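# Spell BED on the mat with three letter blocks

## Task

Form the word "BED" from three of the four blocks: each of the three rests wholly on the mat, the three sit near one another in one straight line, and, looking from the scene frame's origin, their top-face letters read B-E-D from left to right with every letter upright. The leftover block ends up entirely off the mat (it must still stay on the table).

## Robot and tools

Robot: two arms on one table. left_arm carries a left hand and sits on the +y side; right_arm carries a right hand on the -y side. Measured bases: left_arm at (+0.039, +0.349, +0.028) m, right_arm at (+0.034, -0.355, +0.036) m, both turned only slightly about z. A camera stand stands behind the arms.

Scene frame: origin at table-top height halfway between the nominal bases, +x out over the table, +z up, +y toward left_arm. Reported end_effector_position (metres) and end_effector_quat_wxyz are in this frame; they can be a few cm off. 'Hand target' in a result is the last commanded pose after clipping, and it is what the next offsets count from.

Hand point: a point fixed to the palm, 0.05 m in front of it and 0.15 m out from the wrist face. Its +z runs along the straight fingers, +y points out of the palm, and +x runs across the palm away from the thumb on the right hand (toward the thumb on the left hand). Straight fingertips reach 0.06-0.07 m past the point along +z and lie 0.06 m behind it along -y. A wrist bracket on the little-finger side can strike things.

Row layout (used by execute_actions and move): 28 numbers, each in [-1, 1]. Order: left dx, dy, dz, rx, ry, rz; left six hand motors; left force_limit, speed; then the same 14 for the right arm. Both arms always appear even if only one moves. The six pose numbers are offsets, not poses: they count from that arm's Hand target at the start of the action or move, along that Hand target's own axes. Scale: 1.0 = 0.6 m for dx-dz and 180 degrees for rx-rz (rx, ry, rz form one rotation vector). Repeating an offset moves the arm again. All zeros re-requests the current Hand target.

Hand motors, in this order: thumb_turn, thumb_bend, index, middle, ring, little; -1 open, +1 closed (thumb_turn +1 = thumb in front of the palm). Alternatively put grasp numbers a, b, c in the first three places and exactly 0 in the last three: a curls index and middle and bends the thumb, b curls ring and little, c swings the thumb in front. (0,0,0) is a fully open hand. To give a single motor the value 0 individually, write 0.001. force_limit maps -1..+1 to about 0..10 N at the fingertip (15 N for thumb motors); speed rises from near zero at -1 to full at +0.48 and above. For a soft grip close with speed -0.94 or lower. With the thumb in front, the hand can grip things about 0.035-0.065 m thick. To leave a hand unchanged, resend its last executed eight numbers; if none has run yet, send hand_measured plus hand_force_limit and hand_speed. A motor only starts when its target changes by at least 0.002.

Tools:
- execute_actions(actions, cameras): actions is a list of actions, each a list of up to 15 rows, one row per 1/30 s step; a short action repeats its last row to fill 15 steps. Every row in an action counts from the same start pose. Empty actions returns all camera images.
- move(target, speed, blend, blocking, cameras): target is one 28-number row or a list of up to 15 rows, all offsets from the same starting Hand targets. speed is path top speed in m/s (0.002-4.3, default 0.25; rotation up to twice that in rad/s), one value or one per target. blend in metres rounds corners in a list (0 = stop at each). Whole move capped at 10 s. blocking=false returns after ~0.5 s while the move continues. Result adds a 'move:' line: done, off_target, moving, held or fault, plus limits=paced (pose clipped) or limits=held (steps withheld).
- wait(seconds 0-10): runs the scene with last commands held.
- stop(): brakes a running move.
- zoom_image(camera, region [x0,y0,x1,y1], at most 504x504 px): magnifies the latest image of cam_high, cam_low, cam_left_wrist or cam_right_wrist (each 672x504).
- show_instructions(): shows the reference pages (a left-hand diagram).
- finished_scene(scene=1): ends the scene irreversibly; the word must stay correct without the robot.

Result lines: hand_measured (motor positions on the command scale), hand_stopped_by (moving, target, force, stalled, fault), hand_load_n (fingertip load; near 0 after a grip is lost), joint positions, velocities (may say within noise), torques, motor temperatures.

Behaviour to expect: orientation commands are clipped to 40 degrees from the measured orientation each step. Arms often come to rest 1-3 cm (sometimes 5 cm) short, usually low; send the missing distance as a new offset. A blocked arm keeps pressing until commanded back past its hand point. Avoid paths passing near an arm's own base. Moves do not avoid obstacles or the other arm.

Avoid: dropping blocks or releasing them while moving, fast contacts, pressing hard into the table, letting anything leave the table (failure), hitting or squeezing the other arm's hand, excessive finger force. Objects may occasionally be nudged by outside pushes. Motors heat when holding, stretched or pushing; MOTOR HOT appears at 85 °C and at 100 °C the arm drops for 30-60 s.

Each tool is called after "Emit:" by a JSON object that holds its "method" and its "body".

Reference images:

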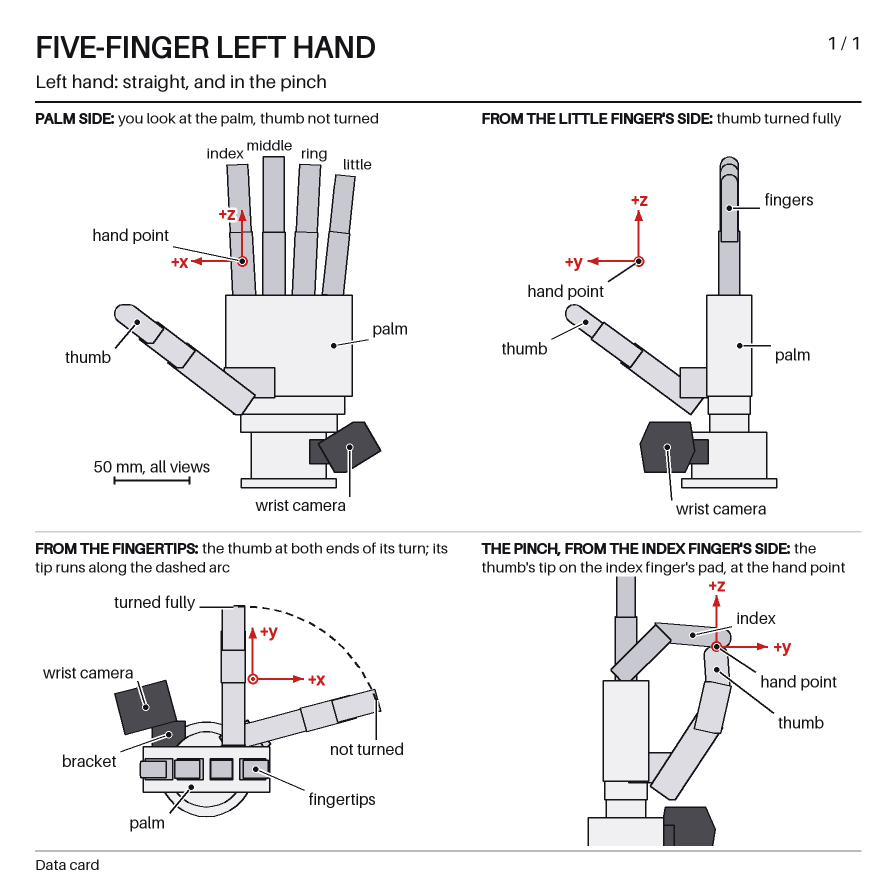

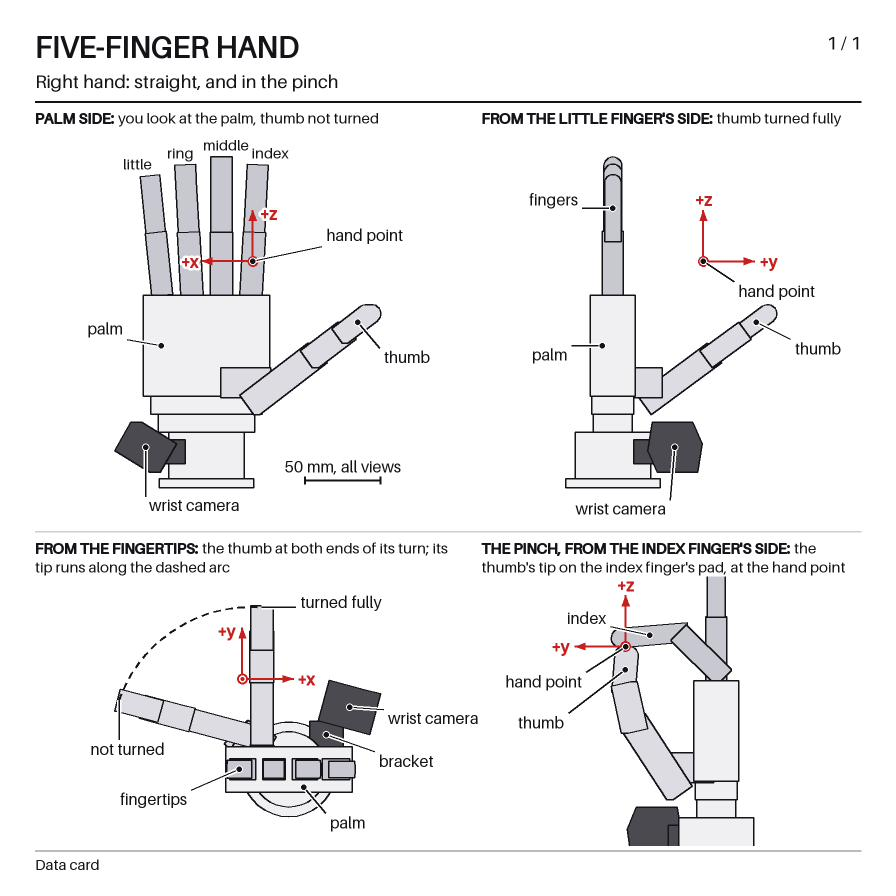

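## Session

Emit:
{"method": "execute_actions", "body": {"actions": []}}

Scene clock: 0.00 s.
left_arm: end_effector_position=(+0.2595, +0.1109, +0.3212) hand_measured=(-1.000, -1.000, -1.000, -1.000, -1.000, -1.000) hand_load_n=(+0.0, +0.0, +0.0, +0.0, -0.5, +0.0) hand_stopped_by=(target, target, target, target, target, target) hand_force_limit=0.00 hand_speed=-0.80 end_effector_quat_wxyz=(-0.023, -0.610, +0.781, -0.133) | right_arm: end_effector_position=(+0.4898, -0.3151, +0.3309) hand_measured=(-1.000, -1.000, -1.000, -1.000, -1.000, -1.000) hand_load_n=(+0.5, +0.0, +0.0, +0.0, +0.0, +0.0) hand_stopped_by=(target, target, target, target, target, target) hand_force_limit=0.00 hand_speed=-0.80 end_effector_quat_wxyz=(+0.155, +0.959, +0.171, +0.163)
Joint positions: left_arm=[-0.583 1.125 1.27 -1.476 0.125 -0.363] | right_arm=[0.43 1.395 1.426 -1.326 0.366 -1.605]
Joint velocities: within noise
Joint torques (N m): no reading
Motor temperatures (°C): left_arm=[33 33 31 32 33 33] | right_arm=[31 32 31 30 33 32]
Heat: left arm: hottest waist 33 °C; right arm: hottest wrist yaw 33 °C.
Hand target: left_arm +0.2643, +0.1076, +0.3326; -0.018, -0.608, +0.780, -0.147 | right_arm +0.4948, -0.3131, +0.3427; +0.153, +0.958, +0.168, +0.178

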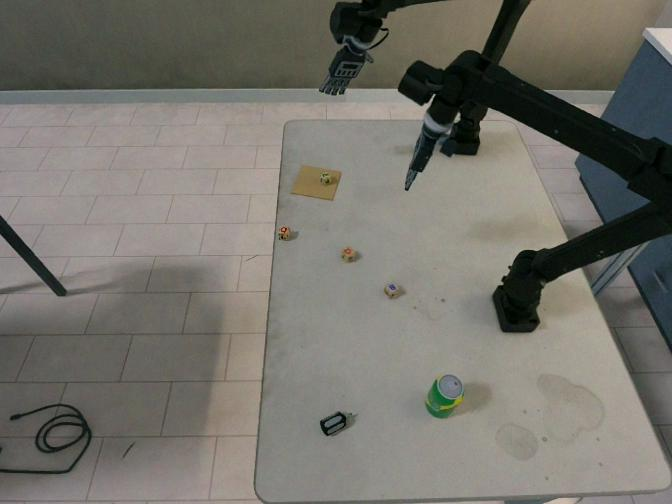

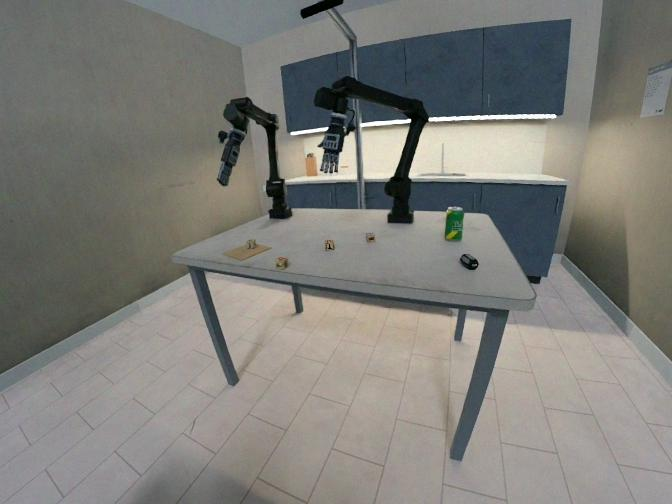

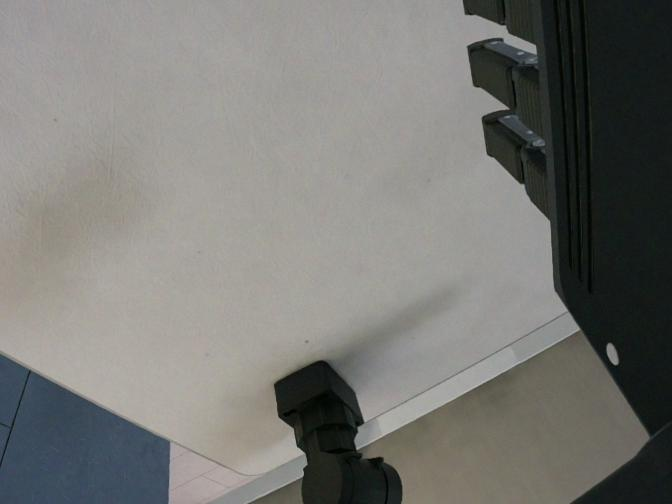

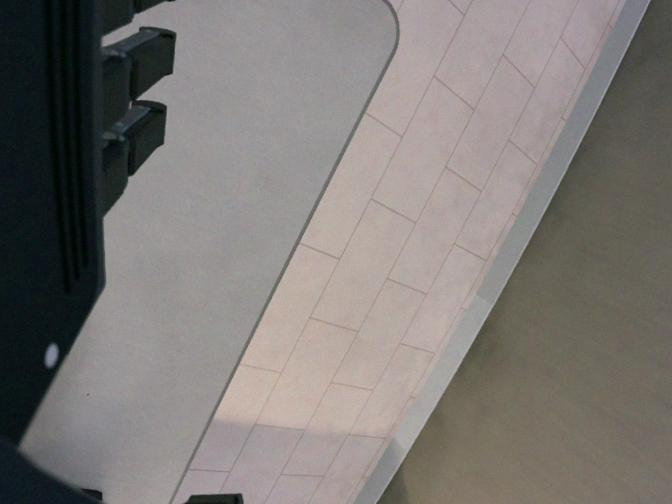

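Emit:
{"method": "zoom_image", "body": {"camera": "cam_high", "region": [270, 140, 430, 310]}}

Emit:
{"method": "zoom_image", "body": {"camera": "cam_high", "region": [285, 155, 350, 205]}}

Emit:
{"method": "zoom_image", "body": {"camera": "cam_high", "region": [270, 215, 310, 250]}}

Emit:
{"method": "zoom_image", "body": {"camera": "cam_high", "region": [330, 237, 370, 272]}}

Emit:
{"method": "zoom_image", "body": {"camera": "cam_high", "region": [372, 272, 412, 307]}}

Emit:
{"method": "zoom_image", "body": {"camera": "cam_low", "region": [210, 220, 390, 280]}}

Scaled by 2.965 from the camera's 672x504 image, which has a finer 960x720 frame.

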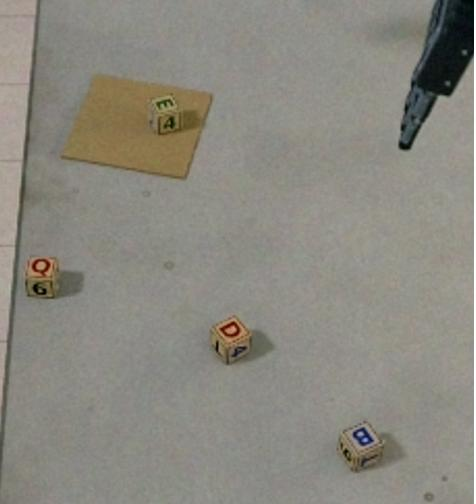

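Scaled by 7.754 from the camera's 672x504 image, which has a finer 960x720 frame.

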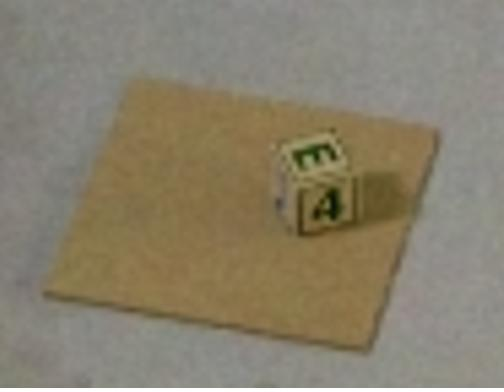

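Scaled by 12.600 from the camera's 672x504 image, which has a finer 960x720 frame.

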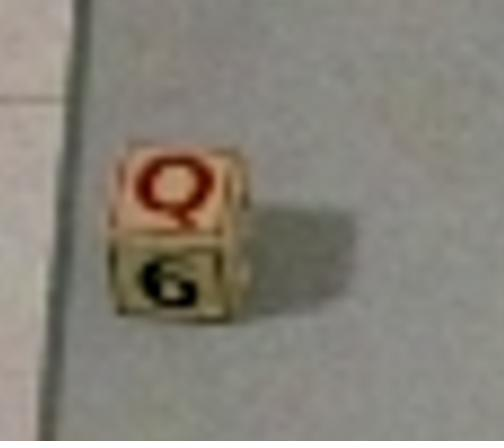

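Scaled by 12.600 from the camera's 672x504 image, which has a finer 960x720 frame.

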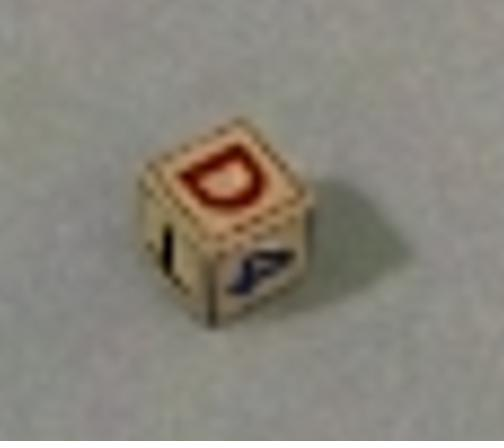

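Scaled by 12.600 from the camera's 672x504 image, which has a finer 960x720 frame.

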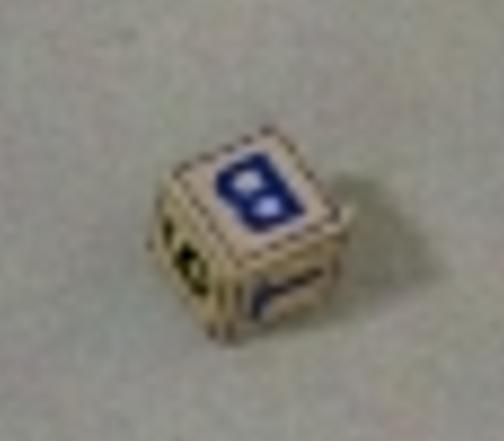

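Scaled by 2.800 from the camera's 672x504 image, which has a finer 960x720 frame.

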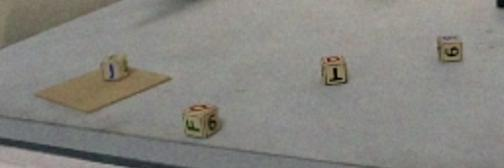

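Emit:
{"method": "move", "body": {"target": [-0.501,0.026,0.030,0.107,-0.093,-0.056,-1,-1,-1,-1,-1,-1,0,-0.8,-0.190,-0.168,0.139,0.151,0.067,0.628,-1,-1,-1,-1,-1,-1,0,-0.8], "speed": 0.4, "cameras": ["all"]}}

Scene clock: 135.33 s.
left_arm: end_effector_position=(+0.3268, +0.3871, +0.2477) hand_measured=(-1.000, -1.000, -1.000, -1.000, -1.000, -1.000) hand_load_n=(+0.0, +0.0, +0.0, +0.0, +0.0, +0.0) hand_stopped_by=(target, target, target, target, target, target) hand_force_limit=0.00 hand_speed=-0.80 end_effector_quat_wxyz=(-0.174, +0.689, -0.681, +0.179) | right_arm: end_effector_position=(+0.3975, -0.2835, +0.1978) hand_measured=(-1.000, -1.000, -1.000, -1.000, -1.000, -1.000) hand_load_n=(+0.0, +0.0, +0.0, +0.0, +0.0, +0.0) hand_stopped_by=(target, target, target, target, target, target) hand_force_limit=0.00 hand_speed=-0.80 end_effector_quat_wxyz=(-0.263, +0.662, -0.651, +0.263)
Joint positions: left_arm=[0.29 0.9 0.938 -1.121 0.139 0.235] | right_arm=[0.21 0.936 0.73 -0.607 0.096 0.093]
Joint torques (N m): left_arm=[1.9 -4.31 9.5 1.65 0.27 -0.03] | right_arm=[-0.67 -2.84 7.38 1.84 0.18 0.09]
Motor temperatures (°C): left_arm=[33 34 44 32 33 33] | right_arm=[31 34 38 30 33 32]
Heat: left arm: hottest elbow 44 °C; right arm: hottest elbow 38 °C.
Hand target: left_arm +0.3300, +0.3900, +0.2497; -0.184, +0.683, -0.682, +0.183 | right_arm +0.4002, -0.2848, +0.1999; -0.271, +0.654, -0.653, +0.270
Off the commanded pose: left_arm 0.005 m, 1 deg | right_arm 0.004 m, 2 deg.
move: done
camera_calibration:
cam_left_wrist: T_world_to_cam=[[0.838444, -0.265772, 0.47579, -0.290443], [-0.455382, -0.821266, 0.343729, 0.380775], [0.299397, -0.504863, -0.809614, 0.407322], [0, 0, 0, 1]] pos_world=[0.294967, 0.441168, 0.33708]
cam_right_wrist: T_world_to_cam=[[-0.723675, -0.266817, -0.636477, 0.33626], [-0.534593, 0.79998, 0.272475, 0.380094], [0.436468, 0.53744, -0.721564, 0.23944], [0, 0, 0, 1]] pos_world=[0.342031, -0.343033, 0.283226]

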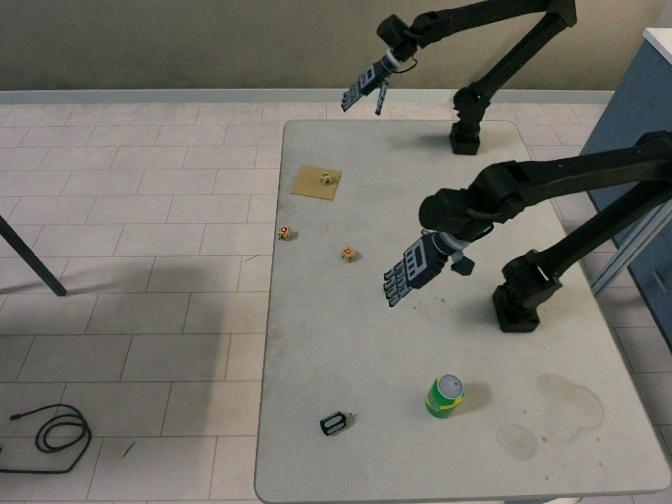

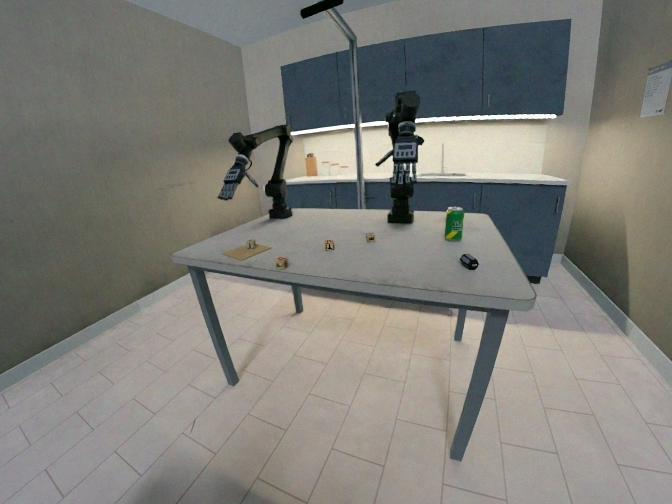

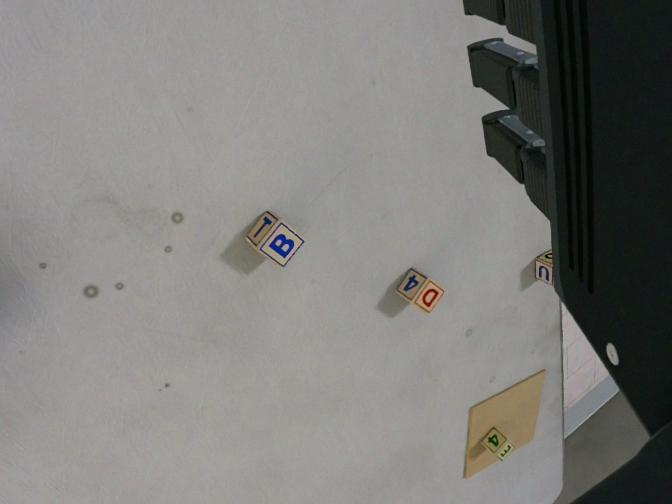

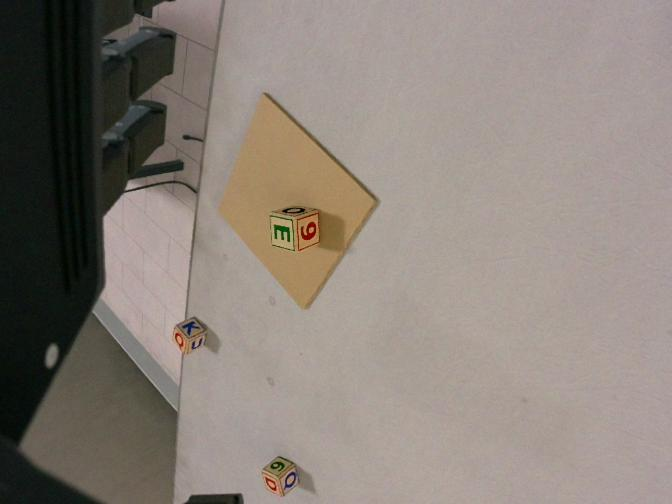

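Emit:
{"method": "zoom_image", "body": {"camera": "cam_left_wrist", "region": [220, 190, 320, 290]}}

Emit:
{"method": "zoom_image", "body": {"camera": "cam_left_wrist", "region": [370, 240, 470, 340]}}

Emit:
{"method": "zoom_image", "body": {"camera": "cam_right_wrist", "region": [210, 80, 390, 310]}}

Emit:
{"method": "zoom_image", "body": {"camera": "cam_right_wrist", "region": [245, 180, 345, 280]}}

Scaled by 5.040 from the camera's 672x504 image, which has a finer 960x720 frame.

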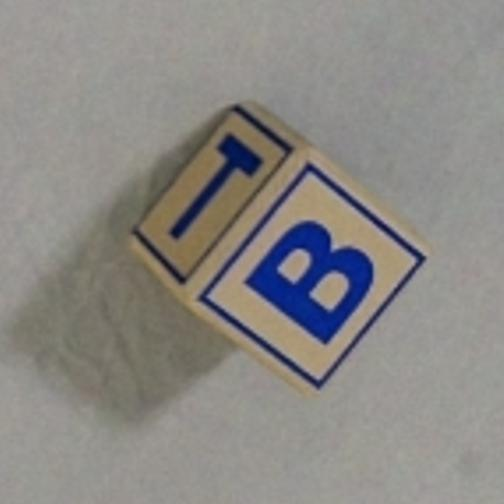

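Scaled by 5.040 from the camera's 672x504 image, which has a finer 960x720 frame.

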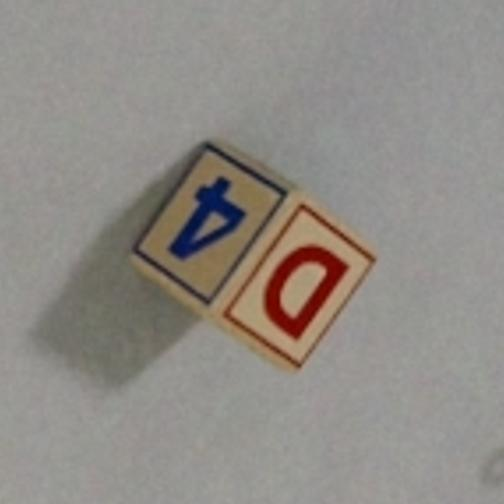

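Scaled by 2.191 from the camera's 672x504 image, which has a finer 960x720 frame.

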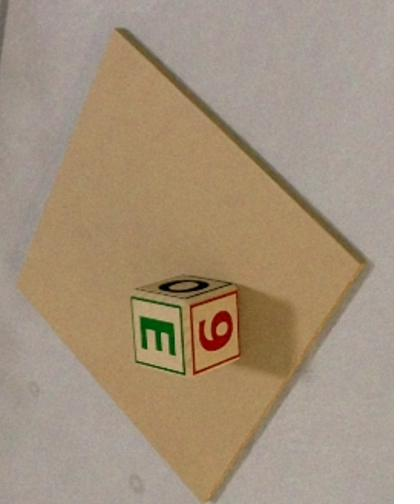

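Scaled by 5.040 from the camera's 672x504 image, which has a finer 960x720 frame.

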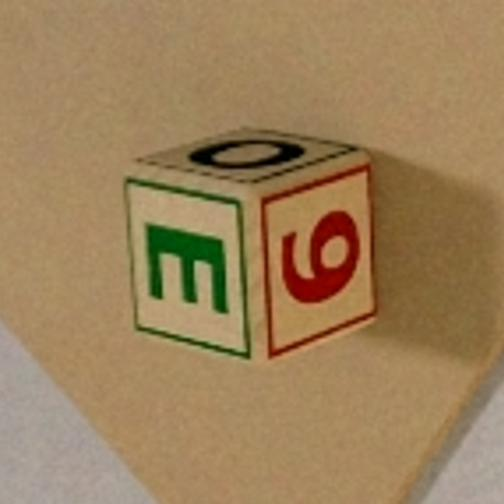

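Emit:
{"method": "move", "body": {"target": [0.2057,0.0667,0.2688,0.1636,-0.1052,-0.1052,1,-0.65,-0.15,-0.15,-1,-1,-0.7,0.1,-0.2653,-0.0462,0.3052,0.0821,-0.1016,-0.0780,1,-0.65,-0.15,-0.15,-1,-1,-0.7,0.1], "speed": 0.25, "cameras": ["all"]}}

Scene clock: 272.33 s.
left_arm: end_effector_position=(+0.3716, +0.2707, +0.0860) hand_measured=(+1.000, -0.650, -0.150, -0.150, -1.000, -1.000) hand_load_n=(+0.0, +0.0, +0.0, -0.5, +0.0, +0.0) hand_stopped_by=(target, target, target, target, target, target) hand_force_limit=-0.70 hand_speed=0.10 end_effector_quat_wxyz=(-0.426, +0.734, -0.464, +0.252) | right_arm: end_effector_position=(+0.5237, -0.1375, +0.0662) hand_measured=(+1.000, -0.650, -0.150, -0.150, -1.000, -1.000) hand_load_n=(+0.0, +0.0, +0.0, +0.0, +0.0, +0.0) hand_stopped_by=(target, target, target, target, target, target) hand_force_limit=-0.70 hand_speed=0.10 end_effector_quat_wxyz=(-0.393, +0.732, -0.493, +0.258)
Joint positions: left_arm=[-0.512 0.974 0.366 -0.219 -0.806 -0.635] | right_arm=[0.41 1.566 0.742 0.231 -0.04 -0.015]
Joint torques (N m): left_arm=[1.32 -3.37 8.42 1.88 -0.51 -0.26] | right_arm=[0.03 -7.88 9.78 2.1 -0.14 -0.1]
Heat: left arm: hottest elbow 43 °C; right arm: hottest elbow 37 °C.
Hand target: left_arm +0.3762, +0.2666, +0.0899; -0.425, +0.736, -0.455, +0.263 | right_arm +0.5489, -0.1251, +0.0902; -0.417, +0.722, -0.478, +0.275
Off the commanded pose: left_arm 0.007 m, 2 deg | right_arm 0.037 m, 4 deg.
move: off_target (right_arm)
camera_calibration:
cam_left_wrist: T_world_to_cam=[[0.564024, -0.0553323, 0.823902, -0.266917], [-0.146559, -0.98862, 0.0339362, 0.318334], [0.812648, -0.139891, -0.565715, -0.106305], [0, 0, 0, 1]] pos_world=[0.283591, 0.285072, 0.148972]
cam_right_wrist: T_world_to_cam=[[-0.437552, -0.444284, -0.781767, 0.218171], [-0.832886, 0.527919, 0.166143, 0.49251], [0.338895, 0.723819, -0.601029, 0.0797253], [0, 0, 0, 1]] pos_world=[0.478647, -0.220782, 0.136649]

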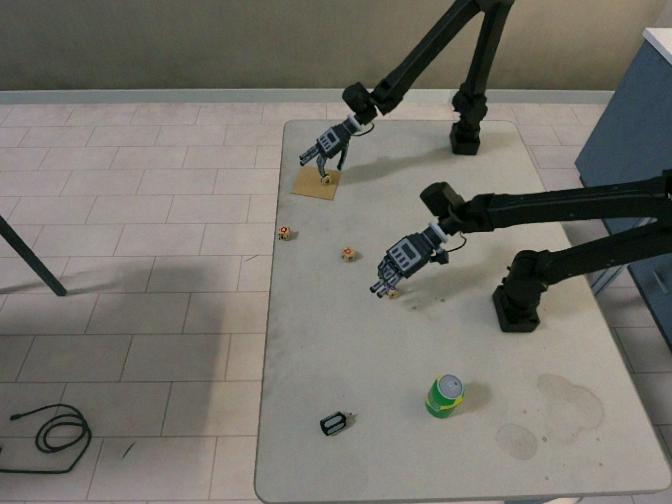

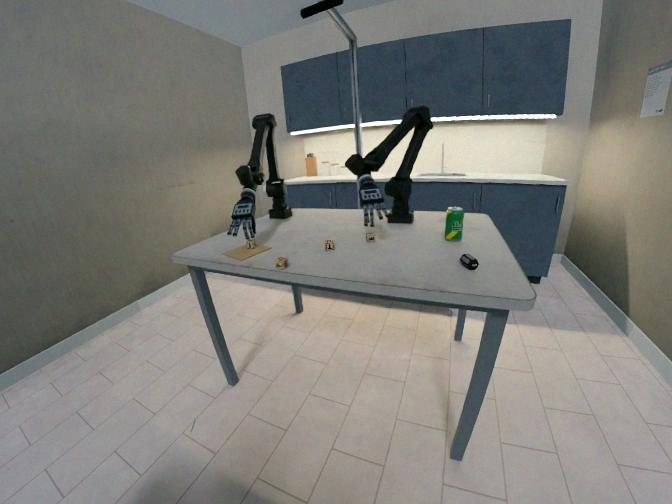

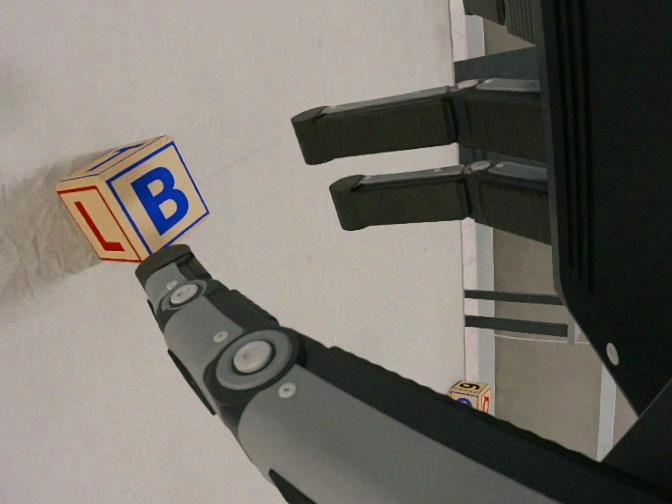

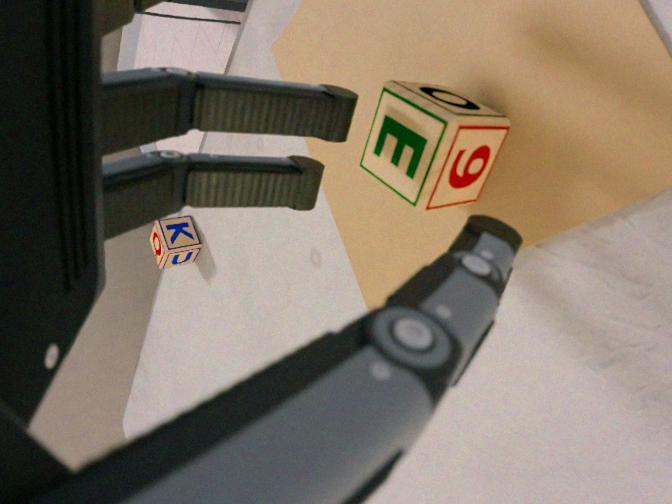

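Emit:
{"method": "zoom_image", "body": {"camera": "cam_left_wrist", "region": [40, 110, 240, 290]}}

Emit:
{"method": "zoom_image", "body": {"camera": "cam_right_wrist", "region": [340, 60, 540, 240]}}

Scaled by 2.520 from the camera's 672x504 image, which has a finer 960x720 frame.

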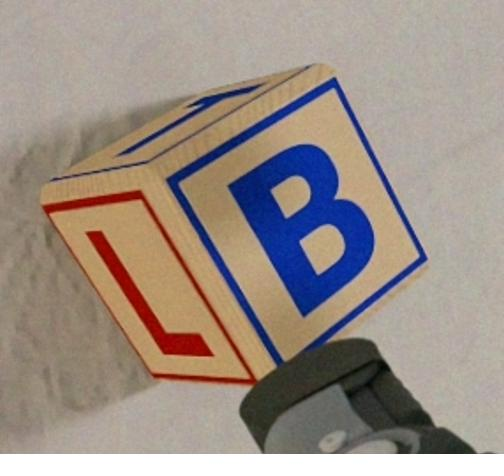

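Scaled by 2.520 from the camera's 672x504 image, which has a finer 960x720 frame.

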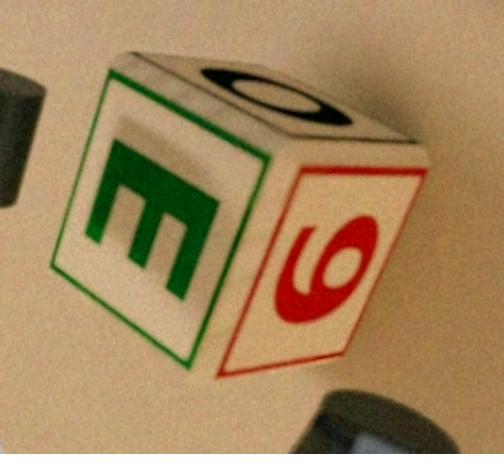

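Emit:
{"method": "move", "body": {"target": [-0.0048,0.0400,0.0307,0,0,0,1,-0.65,-0.15,-0.15,-1,-1,-0.7,0.1,0,0,0,0,0,0,1,-0.65,-0.15,-0.15,-1,-1,-0.7,0.1], "speed": 0.1, "cameras": ["cam_left_wrist","cam_right_wrist"]}}

Scene clock: 343.00 s.
left_arm: end_effector_position=(+0.3752, +0.2697, +0.0588) hand_measured=(+1.000, -0.650, -0.150, -0.150, -1.000, -1.000) hand_load_n=(+0.0, +0.0, +0.0, +0.0, +0.0, +0.0) hand_stopped_by=(target, target, target, target, target, target) hand_force_limit=-0.70 hand_speed=0.10 end_effector_quat_wxyz=(-0.424, +0.737, -0.458, +0.261) | right_arm: end_effector_position=(+0.5237, -0.1375, +0.0662) hand_measured=(+1.000, -0.650, -0.150, -0.150, -1.000, -1.000) hand_load_n=(+0.0, +0.0, +0.0, +0.0, +0.0, +0.0) hand_stopped_by=(target, target, target, target, target, target) hand_force_limit=-0.70 hand_speed=0.10 end_effector_quat_wxyz=(-0.393, +0.732, -0.493, +0.258)
Joint positions: left_arm=[-0.504 1.069 0.317 -0.054 -0.796 -0.636] | right_arm=[0.41 1.566 0.742 0.231 -0.04 -0.015]
Joint torques (N m): left_arm=[2.14 -3.55 7.41 1.92 -0.33 -0.05] | right_arm=[0.09 -7.88 9.77 2.1 -0.14 -0.11]
Heat: left arm: hottest elbow 42 °C; right arm: hottest elbow 42 °C.
Hand target: left_arm +0.3786, +0.2710, +0.0600; -0.426, +0.736, -0.455, +0.263 | right_arm +0.5489, -0.1252, +0.0901; -0.417, +0.723, -0.478, +0.275
Off the commanded pose: left_arm 0.004 m, 0 deg | right_arm 0.037 m, 4 deg.
move: off_target (right_arm)
camera_calibration:
cam_left_wrist: T_world_to_cam=[[0.552235, -0.0403063, 0.832713, -0.246715], [-0.145572, -0.988148, 0.0487102, 0.31745], [0.820881, -0.14812, -0.551557, -0.126434], [0, 0, 0, 1]] pos_world=[0.286244, 0.285016, 0.120244]
cam_right_wrist: T_world_to_cam=[[-0.437433, -0.44459, -0.78166, 0.218033], [-0.832992, 0.527811, 0.165953, 0.492563], [0.338787, 0.72371, -0.601222, 0.0797791], [0, 0, 0, 1]] pos_world=[0.478648, -0.220782, 0.13665]
Images, in order (width x height): cam_left_wrist 672x504, cam_right_wrist 672x504.

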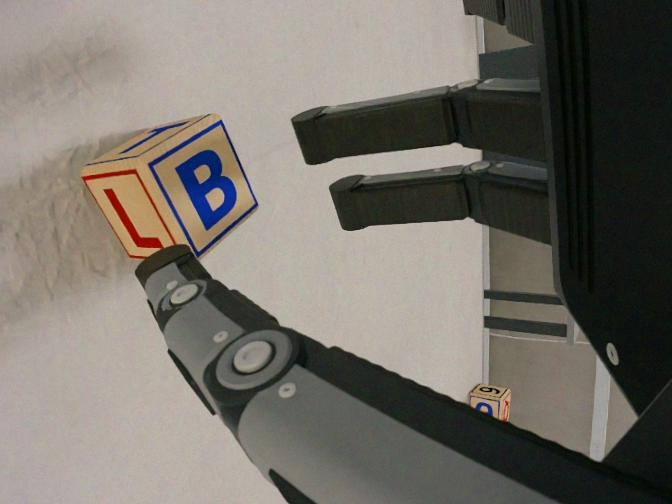

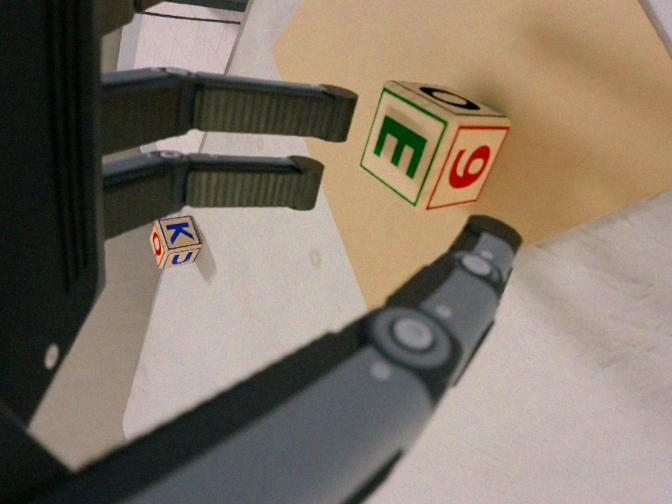

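Emit:
{"method": "move", "body": {"target": [-0.0117,0.0443,0.0278,0,0,0,1,-0.65,-0.15,-0.15,-1,-1,-0.7,0.1,0.0143,0.0078,0.0265,0,0,0,1,-0.65,-0.15,-0.15,-1,-1,-0.7,0.1], "speed": 0.06, "cameras": ["cam_left_wrist","cam_right_wrist"]}}

Scene clock: 361.73 s.
left_arm: end_effector_position=(+0.3743, +0.2757, +0.0284) hand_measured=(+1.000, -0.650, -0.150, -0.150, -1.000, -1.000) hand_load_n=(+0.0, +0.0, +0.0, +0.0, +0.0, +0.0) hand_stopped_by=(target, target, target, target, target, target) hand_force_limit=-0.70 hand_speed=0.10 end_effector_quat_wxyz=(-0.423, +0.738, -0.456, +0.263) | right_arm: end_effector_position=(+0.5349, -0.1345, +0.0572) hand_measured=(+1.000, -0.650, -0.150, -0.150, -1.000, -1.000) hand_load_n=(+0.0, +0.0, +0.0, +0.0, +0.0, +0.0) hand_stopped_by=(target, target, target, target, target, target) hand_force_limit=-0.70 hand_speed=0.10 end_effector_quat_wxyz=(-0.396, +0.734, -0.488, +0.257)
Joint positions: left_arm=[-0.482 1.184 0.263 0.133 -0.781 -0.619] | right_arm=[0.403 1.613 0.766 0.259 -0.055 -0.024]
Joint torques (N m): left_arm=[2.14 -3.78 6.23 1.94 -0.32 -0.02] | right_arm=[-0.91 -7.94 9.69 2.13 -0.17 -0.11]
Heat: left arm: hottest elbow 43 °C; right arm: hottest elbow 42 °C.
Hand target: left_arm +0.3766, +0.2778, +0.0287; -0.426, +0.737, -0.455, +0.263 | right_arm +0.5629, -0.1285, +0.0782; -0.417, +0.723, -0.478, +0.275
Off the commanded pose: left_arm 0.003 m, 0 deg | right_arm 0.035 m, 4 deg.
move: off_target (right_arm)
camera_calibration:
cam_left_wrist: T_world_to_cam=[[0.549094, -0.0343958, 0.835053, -0.22122], [-0.143044, -0.988277, 0.0533519, 0.323698], [0.823429, -0.148744, -0.547577, -0.142438], [0, 0, 0, 1]] pos_world=[0.285061, 0.291107, 0.0894642]
cam_right_wrist: T_world_to_cam=[[-0.429072, -0.448166, -0.784248, 0.212554], [-0.83986, 0.517512, 0.163761, 0.504191], [0.332465, 0.728923, -0.598446, 0.0723628], [0, 0, 0, 1]] pos_world=[0.490593, -0.218412, 0.127433]
Images, in order (width x height): cam_left_wrist 672x504, cam_right_wrist 672x504.

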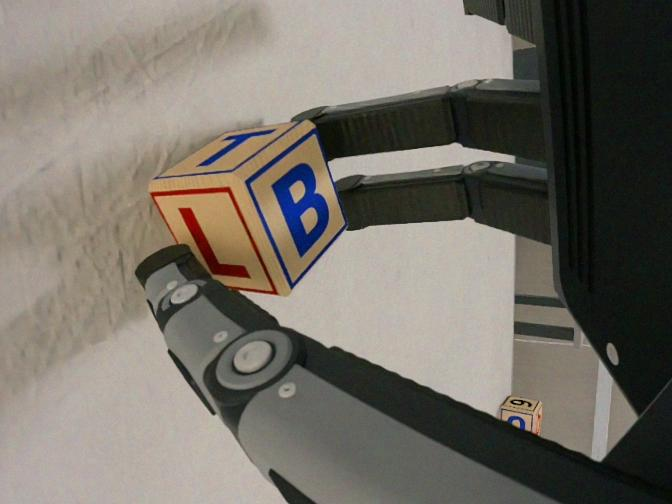

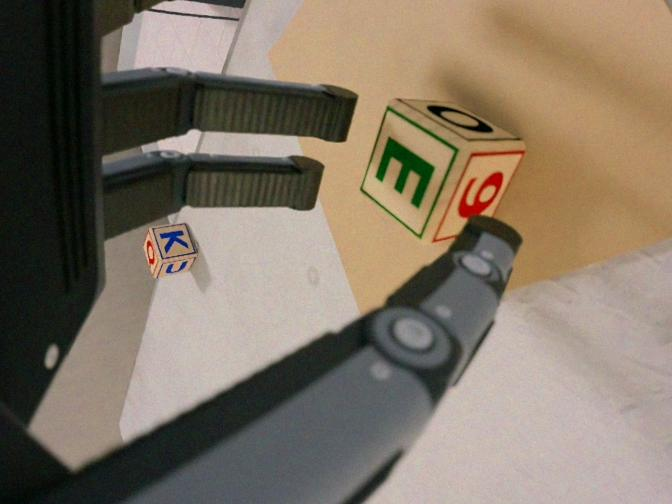

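Emit:
{"method": "move", "body": {"target": [0,0,0,0,0,0,1,-0.4,0.3,0.3,-1,-1,-0.7,-0.92,0.0165,0.0283,0.0145,0,0,0,1,-0.65,-0.15,-0.15,-1,-1,-0.7,0.1], "speed": 0.06, "cameras": ["cam_left_wrist","cam_right_wrist"]}}

Scene clock: 385.97 s.
left_arm: end_effector_position=(+0.3742, +0.2757, +0.0284) hand_measured=(+1.000, -0.552, +0.066, +0.036, -1.000, -1.000) hand_load_n=(+0.0, +3.5, +2.0, +1.5, +0.0, +0.0) hand_stopped_by=(target, force, force, force, target, target) hand_force_limit=-0.70 hand_speed=-0.92 end_effector_quat_wxyz=(-0.423, +0.738, -0.456, +0.263) | right_arm: end_effector_position=(+0.5437, -0.1413, +0.0434) hand_measured=(+1.000, -0.650, -0.150, -0.150, -1.000, -1.000) hand_load_n=(+0.0, +0.0, +0.0, +0.0, +0.0, +0.0) hand_stopped_by=(target, target, target, target, target, target) hand_force_limit=-0.70 hand_speed=0.10 end_effector_quat_wxyz=(-0.401, +0.732, -0.487, +0.259)
Joint positions: left_arm=[-0.482 1.184 0.263 0.133 -0.78 -0.618] | right_arm=[0.381 1.661 0.766 0.317 -0.075 -0.036]
Joint torques (N m): left_arm=[2.08 -3.96 6.28 1.95 -0.32 -0.01] | right_arm=[-0.91 -8.41 8.5 2.13 -0.18 -0.11]
Motor temperatures (°C): left_arm=[33 33 42 32 33 32] | right_arm=[31 35 43 31 32 32]
Heat: left arm: hottest elbow 42 °C; right arm: hottest elbow 43 °C.
Hand target: left_arm +0.3766, +0.2778, +0.0287; -0.425, +0.737, -0.455, +0.263 | right_arm +0.5658, -0.1380, +0.0591; -0.417, +0.722, -0.478, +0.275
Off the commanded pose: left_arm 0.003 m, 0 deg | right_arm 0.027 m, 3 deg.
move: off_target (right_arm)
camera_calibration:
cam_left_wrist: T_world_to_cam=[[0.549416, -0.0350393, 0.834814, -0.2211], [-0.143628, -0.988209, 0.0530483, 0.323871], [0.823112, -0.149048, -0.54797, -0.142224], [0, 0, 0, 1]] pos_world=[0.285059, 0.291106, 0.0894623]
cam_right_wrist: T_world_to_cam=[[-0.420845, -0.443953, -0.791072, 0.198876], [-0.84143, 0.516886, 0.157556, 0.518404], [0.338946, 0.731939, -0.591085, 0.0626623], [0, 0, 0, 1]] pos_world=[0.498657, -0.225529, 0.112686]
Images, in order (width x height): cam_left_wrist 672x504, cam_right_wrist 672x504.

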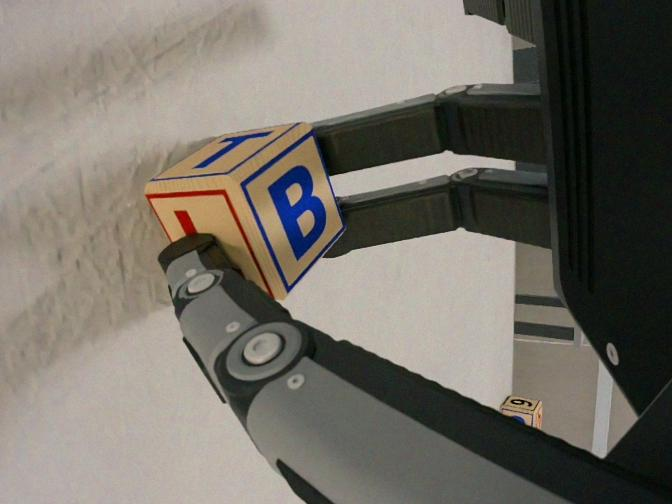

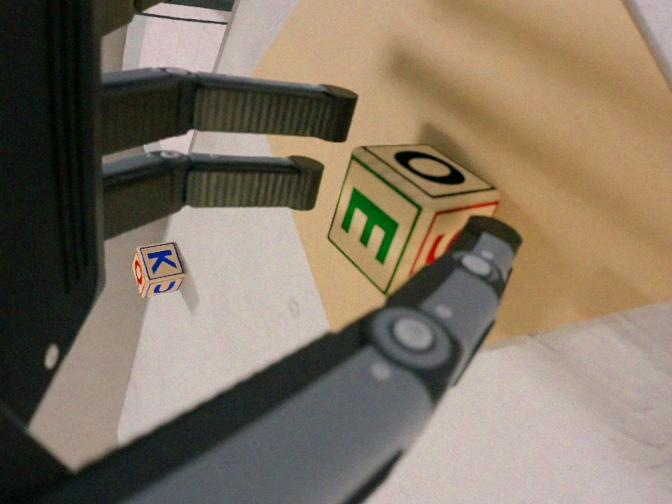

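Emit:
{"method": "move", "body": {"target": [[0,-0.1029,-0.0594,0,0,0,1,-0.4,0.3,0.3,-1,-1,-0.7,-0.92,-0.0042,0.0137,-0.0037,0,0,0,1,-0.65,-0.15,-0.15,-1,-1,-0.7,0.1],[0.3907,-0.045,-0.1597,0,0.5364,0.3097,1,-0.4,0.3,0.3,-1,-1,-0.7,-0.92,-0.0042,0.0137,-0.0037,0,0,0,1,-0.65,-0.15,-0.15,-1,-1,-0.7,0.1]], "speed": [0.1,0.3], "blend": [0.02,0], "cameras": ["all"]}}

Scene clock: 414.63 s.
left_arm: end_effector_position=(+0.4028, +0.0473, +0.0866) hand_measured=(+1.000, -0.552, +0.066, +0.036, -1.000, -1.000) hand_load_n=(+0.0, +4.0, +1.5, +1.5, +0.0, +0.0) hand_stopped_by=(target, force, force, force, target, target) hand_force_limit=-0.70 hand_speed=-0.92 end_effector_quat_wxyz=(+0.010, -0.054, +0.868, -0.493) | right_arm: end_effector_position=(+0.5482, -0.1398, +0.0481) hand_measured=(+1.000, -0.650, -0.150, -0.150, -1.000, -1.000) hand_load_n=(+0.0, +0.0, +0.0, +0.0, +0.0, +0.0) hand_stopped_by=(target, target, target, target, target, target) hand_force_limit=-0.70 hand_speed=0.10 end_effector_quat_wxyz=(-0.409, +0.727, -0.483, +0.266)
Joint positions: left_arm=[-0.39 1.543 0.851 -0.221 0.865 0.735] | right_arm=[0.381 1.661 0.766 0.342 -0.075 -0.036]
Joint torques (N m): left_arm=[1.03 -9.41 11.48 0.75 0.74 0] | right_arm=[-0.56 -8.06 6.99 2.14 -0.04 -0.08]
Heat: left arm: hottest elbow 43 °C; right arm: hottest elbow 42 °C.
Hand target: left_arm +0.4191, +0.0371, +0.0999; +0.022, -0.038, +0.865, -0.499 | right_arm +0.5593, -0.1380, +0.0531; -0.417, +0.722, -0.478, +0.275
Off the commanded pose: left_arm 0.023 m, 2 deg | right_arm 0.012 m, 2 deg.
move: off_target (left_arm, right_arm)
camera_calibration:
cam_left_wrist: T_world_to_cam=[[-0.196022, -0.508606, 0.838388, 0.0289471], [-0.872566, 0.480589, 0.087535, 0.320374], [-0.447441, -0.714391, -0.537999, 0.369776], [0, 0, 0, 1]] pos_world=[0.450675, 0.124919, 0.146626]
cam_right_wrist: T_world_to_cam=[[-0.402359, -0.437814, -0.804006, 0.196405], [-0.844898, 0.515742, 0.141981, 0.523237], [0.352498, 0.73643, -0.577422, 0.0553839], [0, 0, 0, 1]] pos_world=[0.501584, -0.224653, 0.115601]

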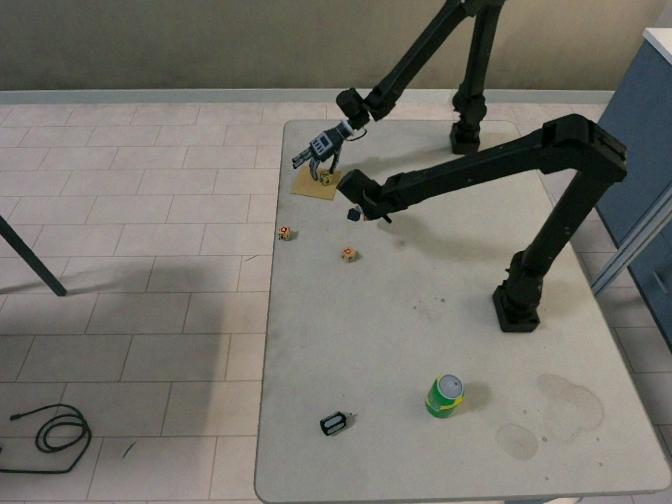

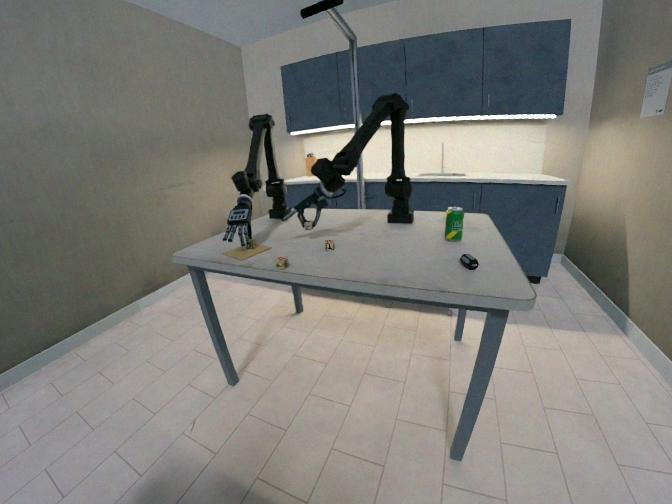

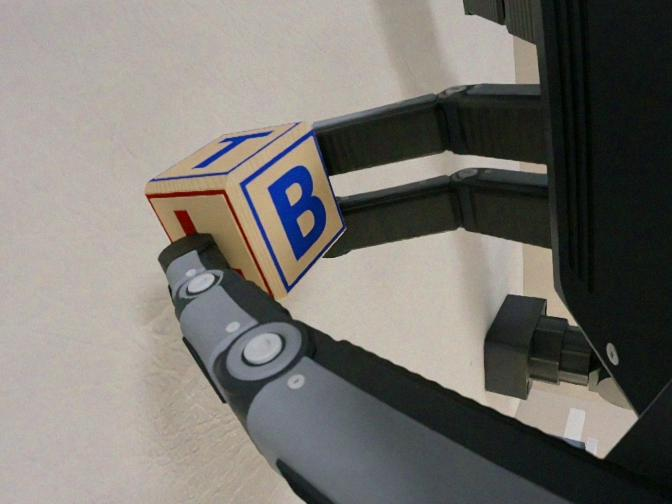

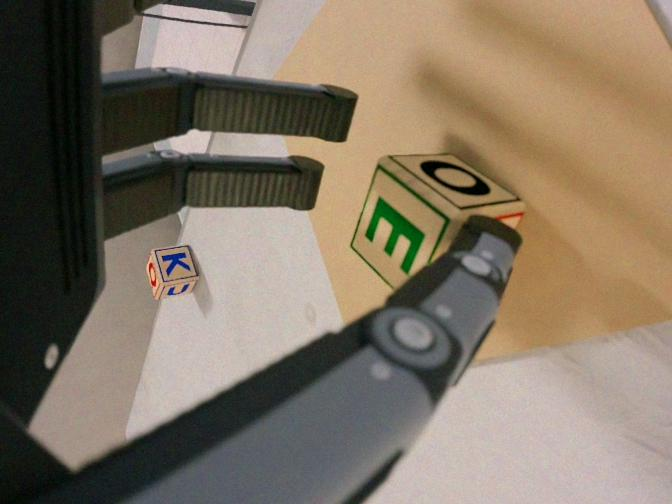

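Emit:
{"method": "move", "body": {"target": [0,0.065,0.0375,0,0,0,1,-0.4,0.3,0.3,-1,-1,-0.7,-0.92,-0.0062,0.0172,-0.0165,0,0,0,1,-0.65,-0.15,-0.15,-1,-1,-0.7,0.1], "speed": 0.1, "cameras": ["cam_left_wrist","cam_right_wrist"]}}

Scene clock: 430.90 s.
left_arm: end_effector_position=(+0.4155, +0.0419, +0.0536) hand_measured=(+1.000, -0.552, +0.066, +0.036, -1.000, -1.000) hand_load_n=(+0.0, +4.0, +2.0, +2.0, +0.5, +0.0) hand_stopped_by=(target, force, force, force, target, target) hand_force_limit=-0.70 hand_speed=-0.92 end_effector_quat_wxyz=(+0.015, -0.051, +0.867, -0.496) | right_arm: end_effector_position=(+0.5439, -0.1415, +0.0447) hand_measured=(+1.000, -0.650, -0.150, -0.150, -1.000, -1.000) hand_load_n=(+0.0, +0.0, +0.0, +0.0, +0.0, -0.5) hand_stopped_by=(target, target, target, target, target, target) hand_force_limit=-0.70 hand_speed=0.10 end_effector_quat_wxyz=(-0.411, +0.726, -0.483, +0.268)
Joint positions: left_arm=[-0.39 1.638 0.851 -0.115 0.865 0.737] | right_arm=[0.381 1.661 0.747 0.366 -0.074 -0.036]
Joint torques (N m): left_arm=[0.97 -10.17 7.43 1.78 0.7 -0.02] | right_arm=[-0.03 -9.17 5.15 2.15 0.11 -0.05]
Heat: left arm: hottest elbow 46 °C; right arm: hottest elbow 41 °C.
Hand target: left_arm +0.4191, +0.0371, +0.0549; +0.022, -0.038, +0.865, -0.499 | right_arm +0.5452, -0.1399, +0.0491; -0.418, +0.722, -0.478, +0.275
Off the commanded pose: left_arm 0.006 m, 2 deg | right_arm 0.005 m, 1 deg.
move: done
camera_calibration:
cam_left_wrist: T_world_to_cam=[[-0.206761, -0.504316, 0.838401, 0.0606927], [-0.872869, 0.48219, 0.0747865, 0.337694], [-0.441985, -0.716351, -0.539899, 0.351825], [0, 0, 0, 1]] pos_world=[0.462813, 0.119806, 0.113811]
cam_right_wrist: T_world_to_cam=[[-0.398215, -0.436447, -0.806808, 0.189338], [-0.845206, 0.51636, 0.137839, 0.521274], [0.356444, 0.736808, -0.57451, 0.0539161], [0, 0, 0, 1]] pos_world=[0.496762, -0.226255, 0.111883]
Images, in order (width x height): cam_left_wrist 672x504, cam_right_wrist 672x504.

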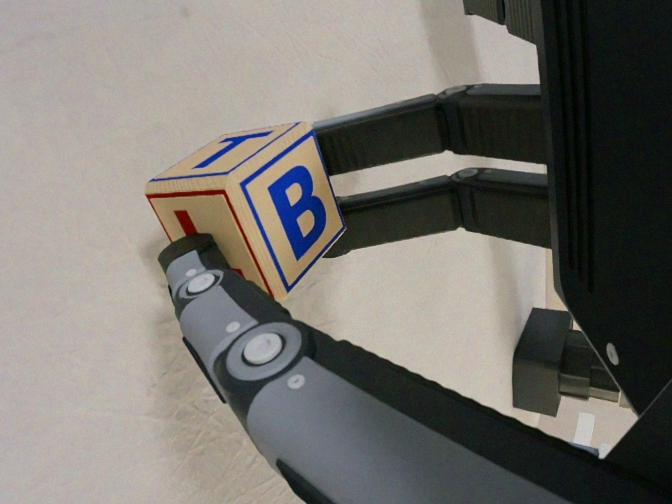

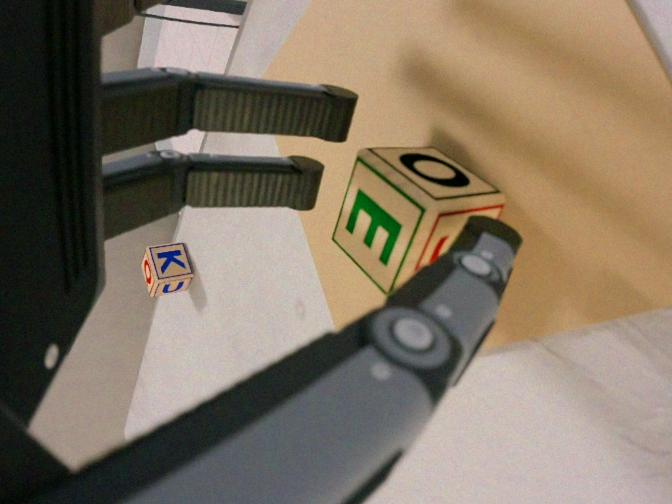

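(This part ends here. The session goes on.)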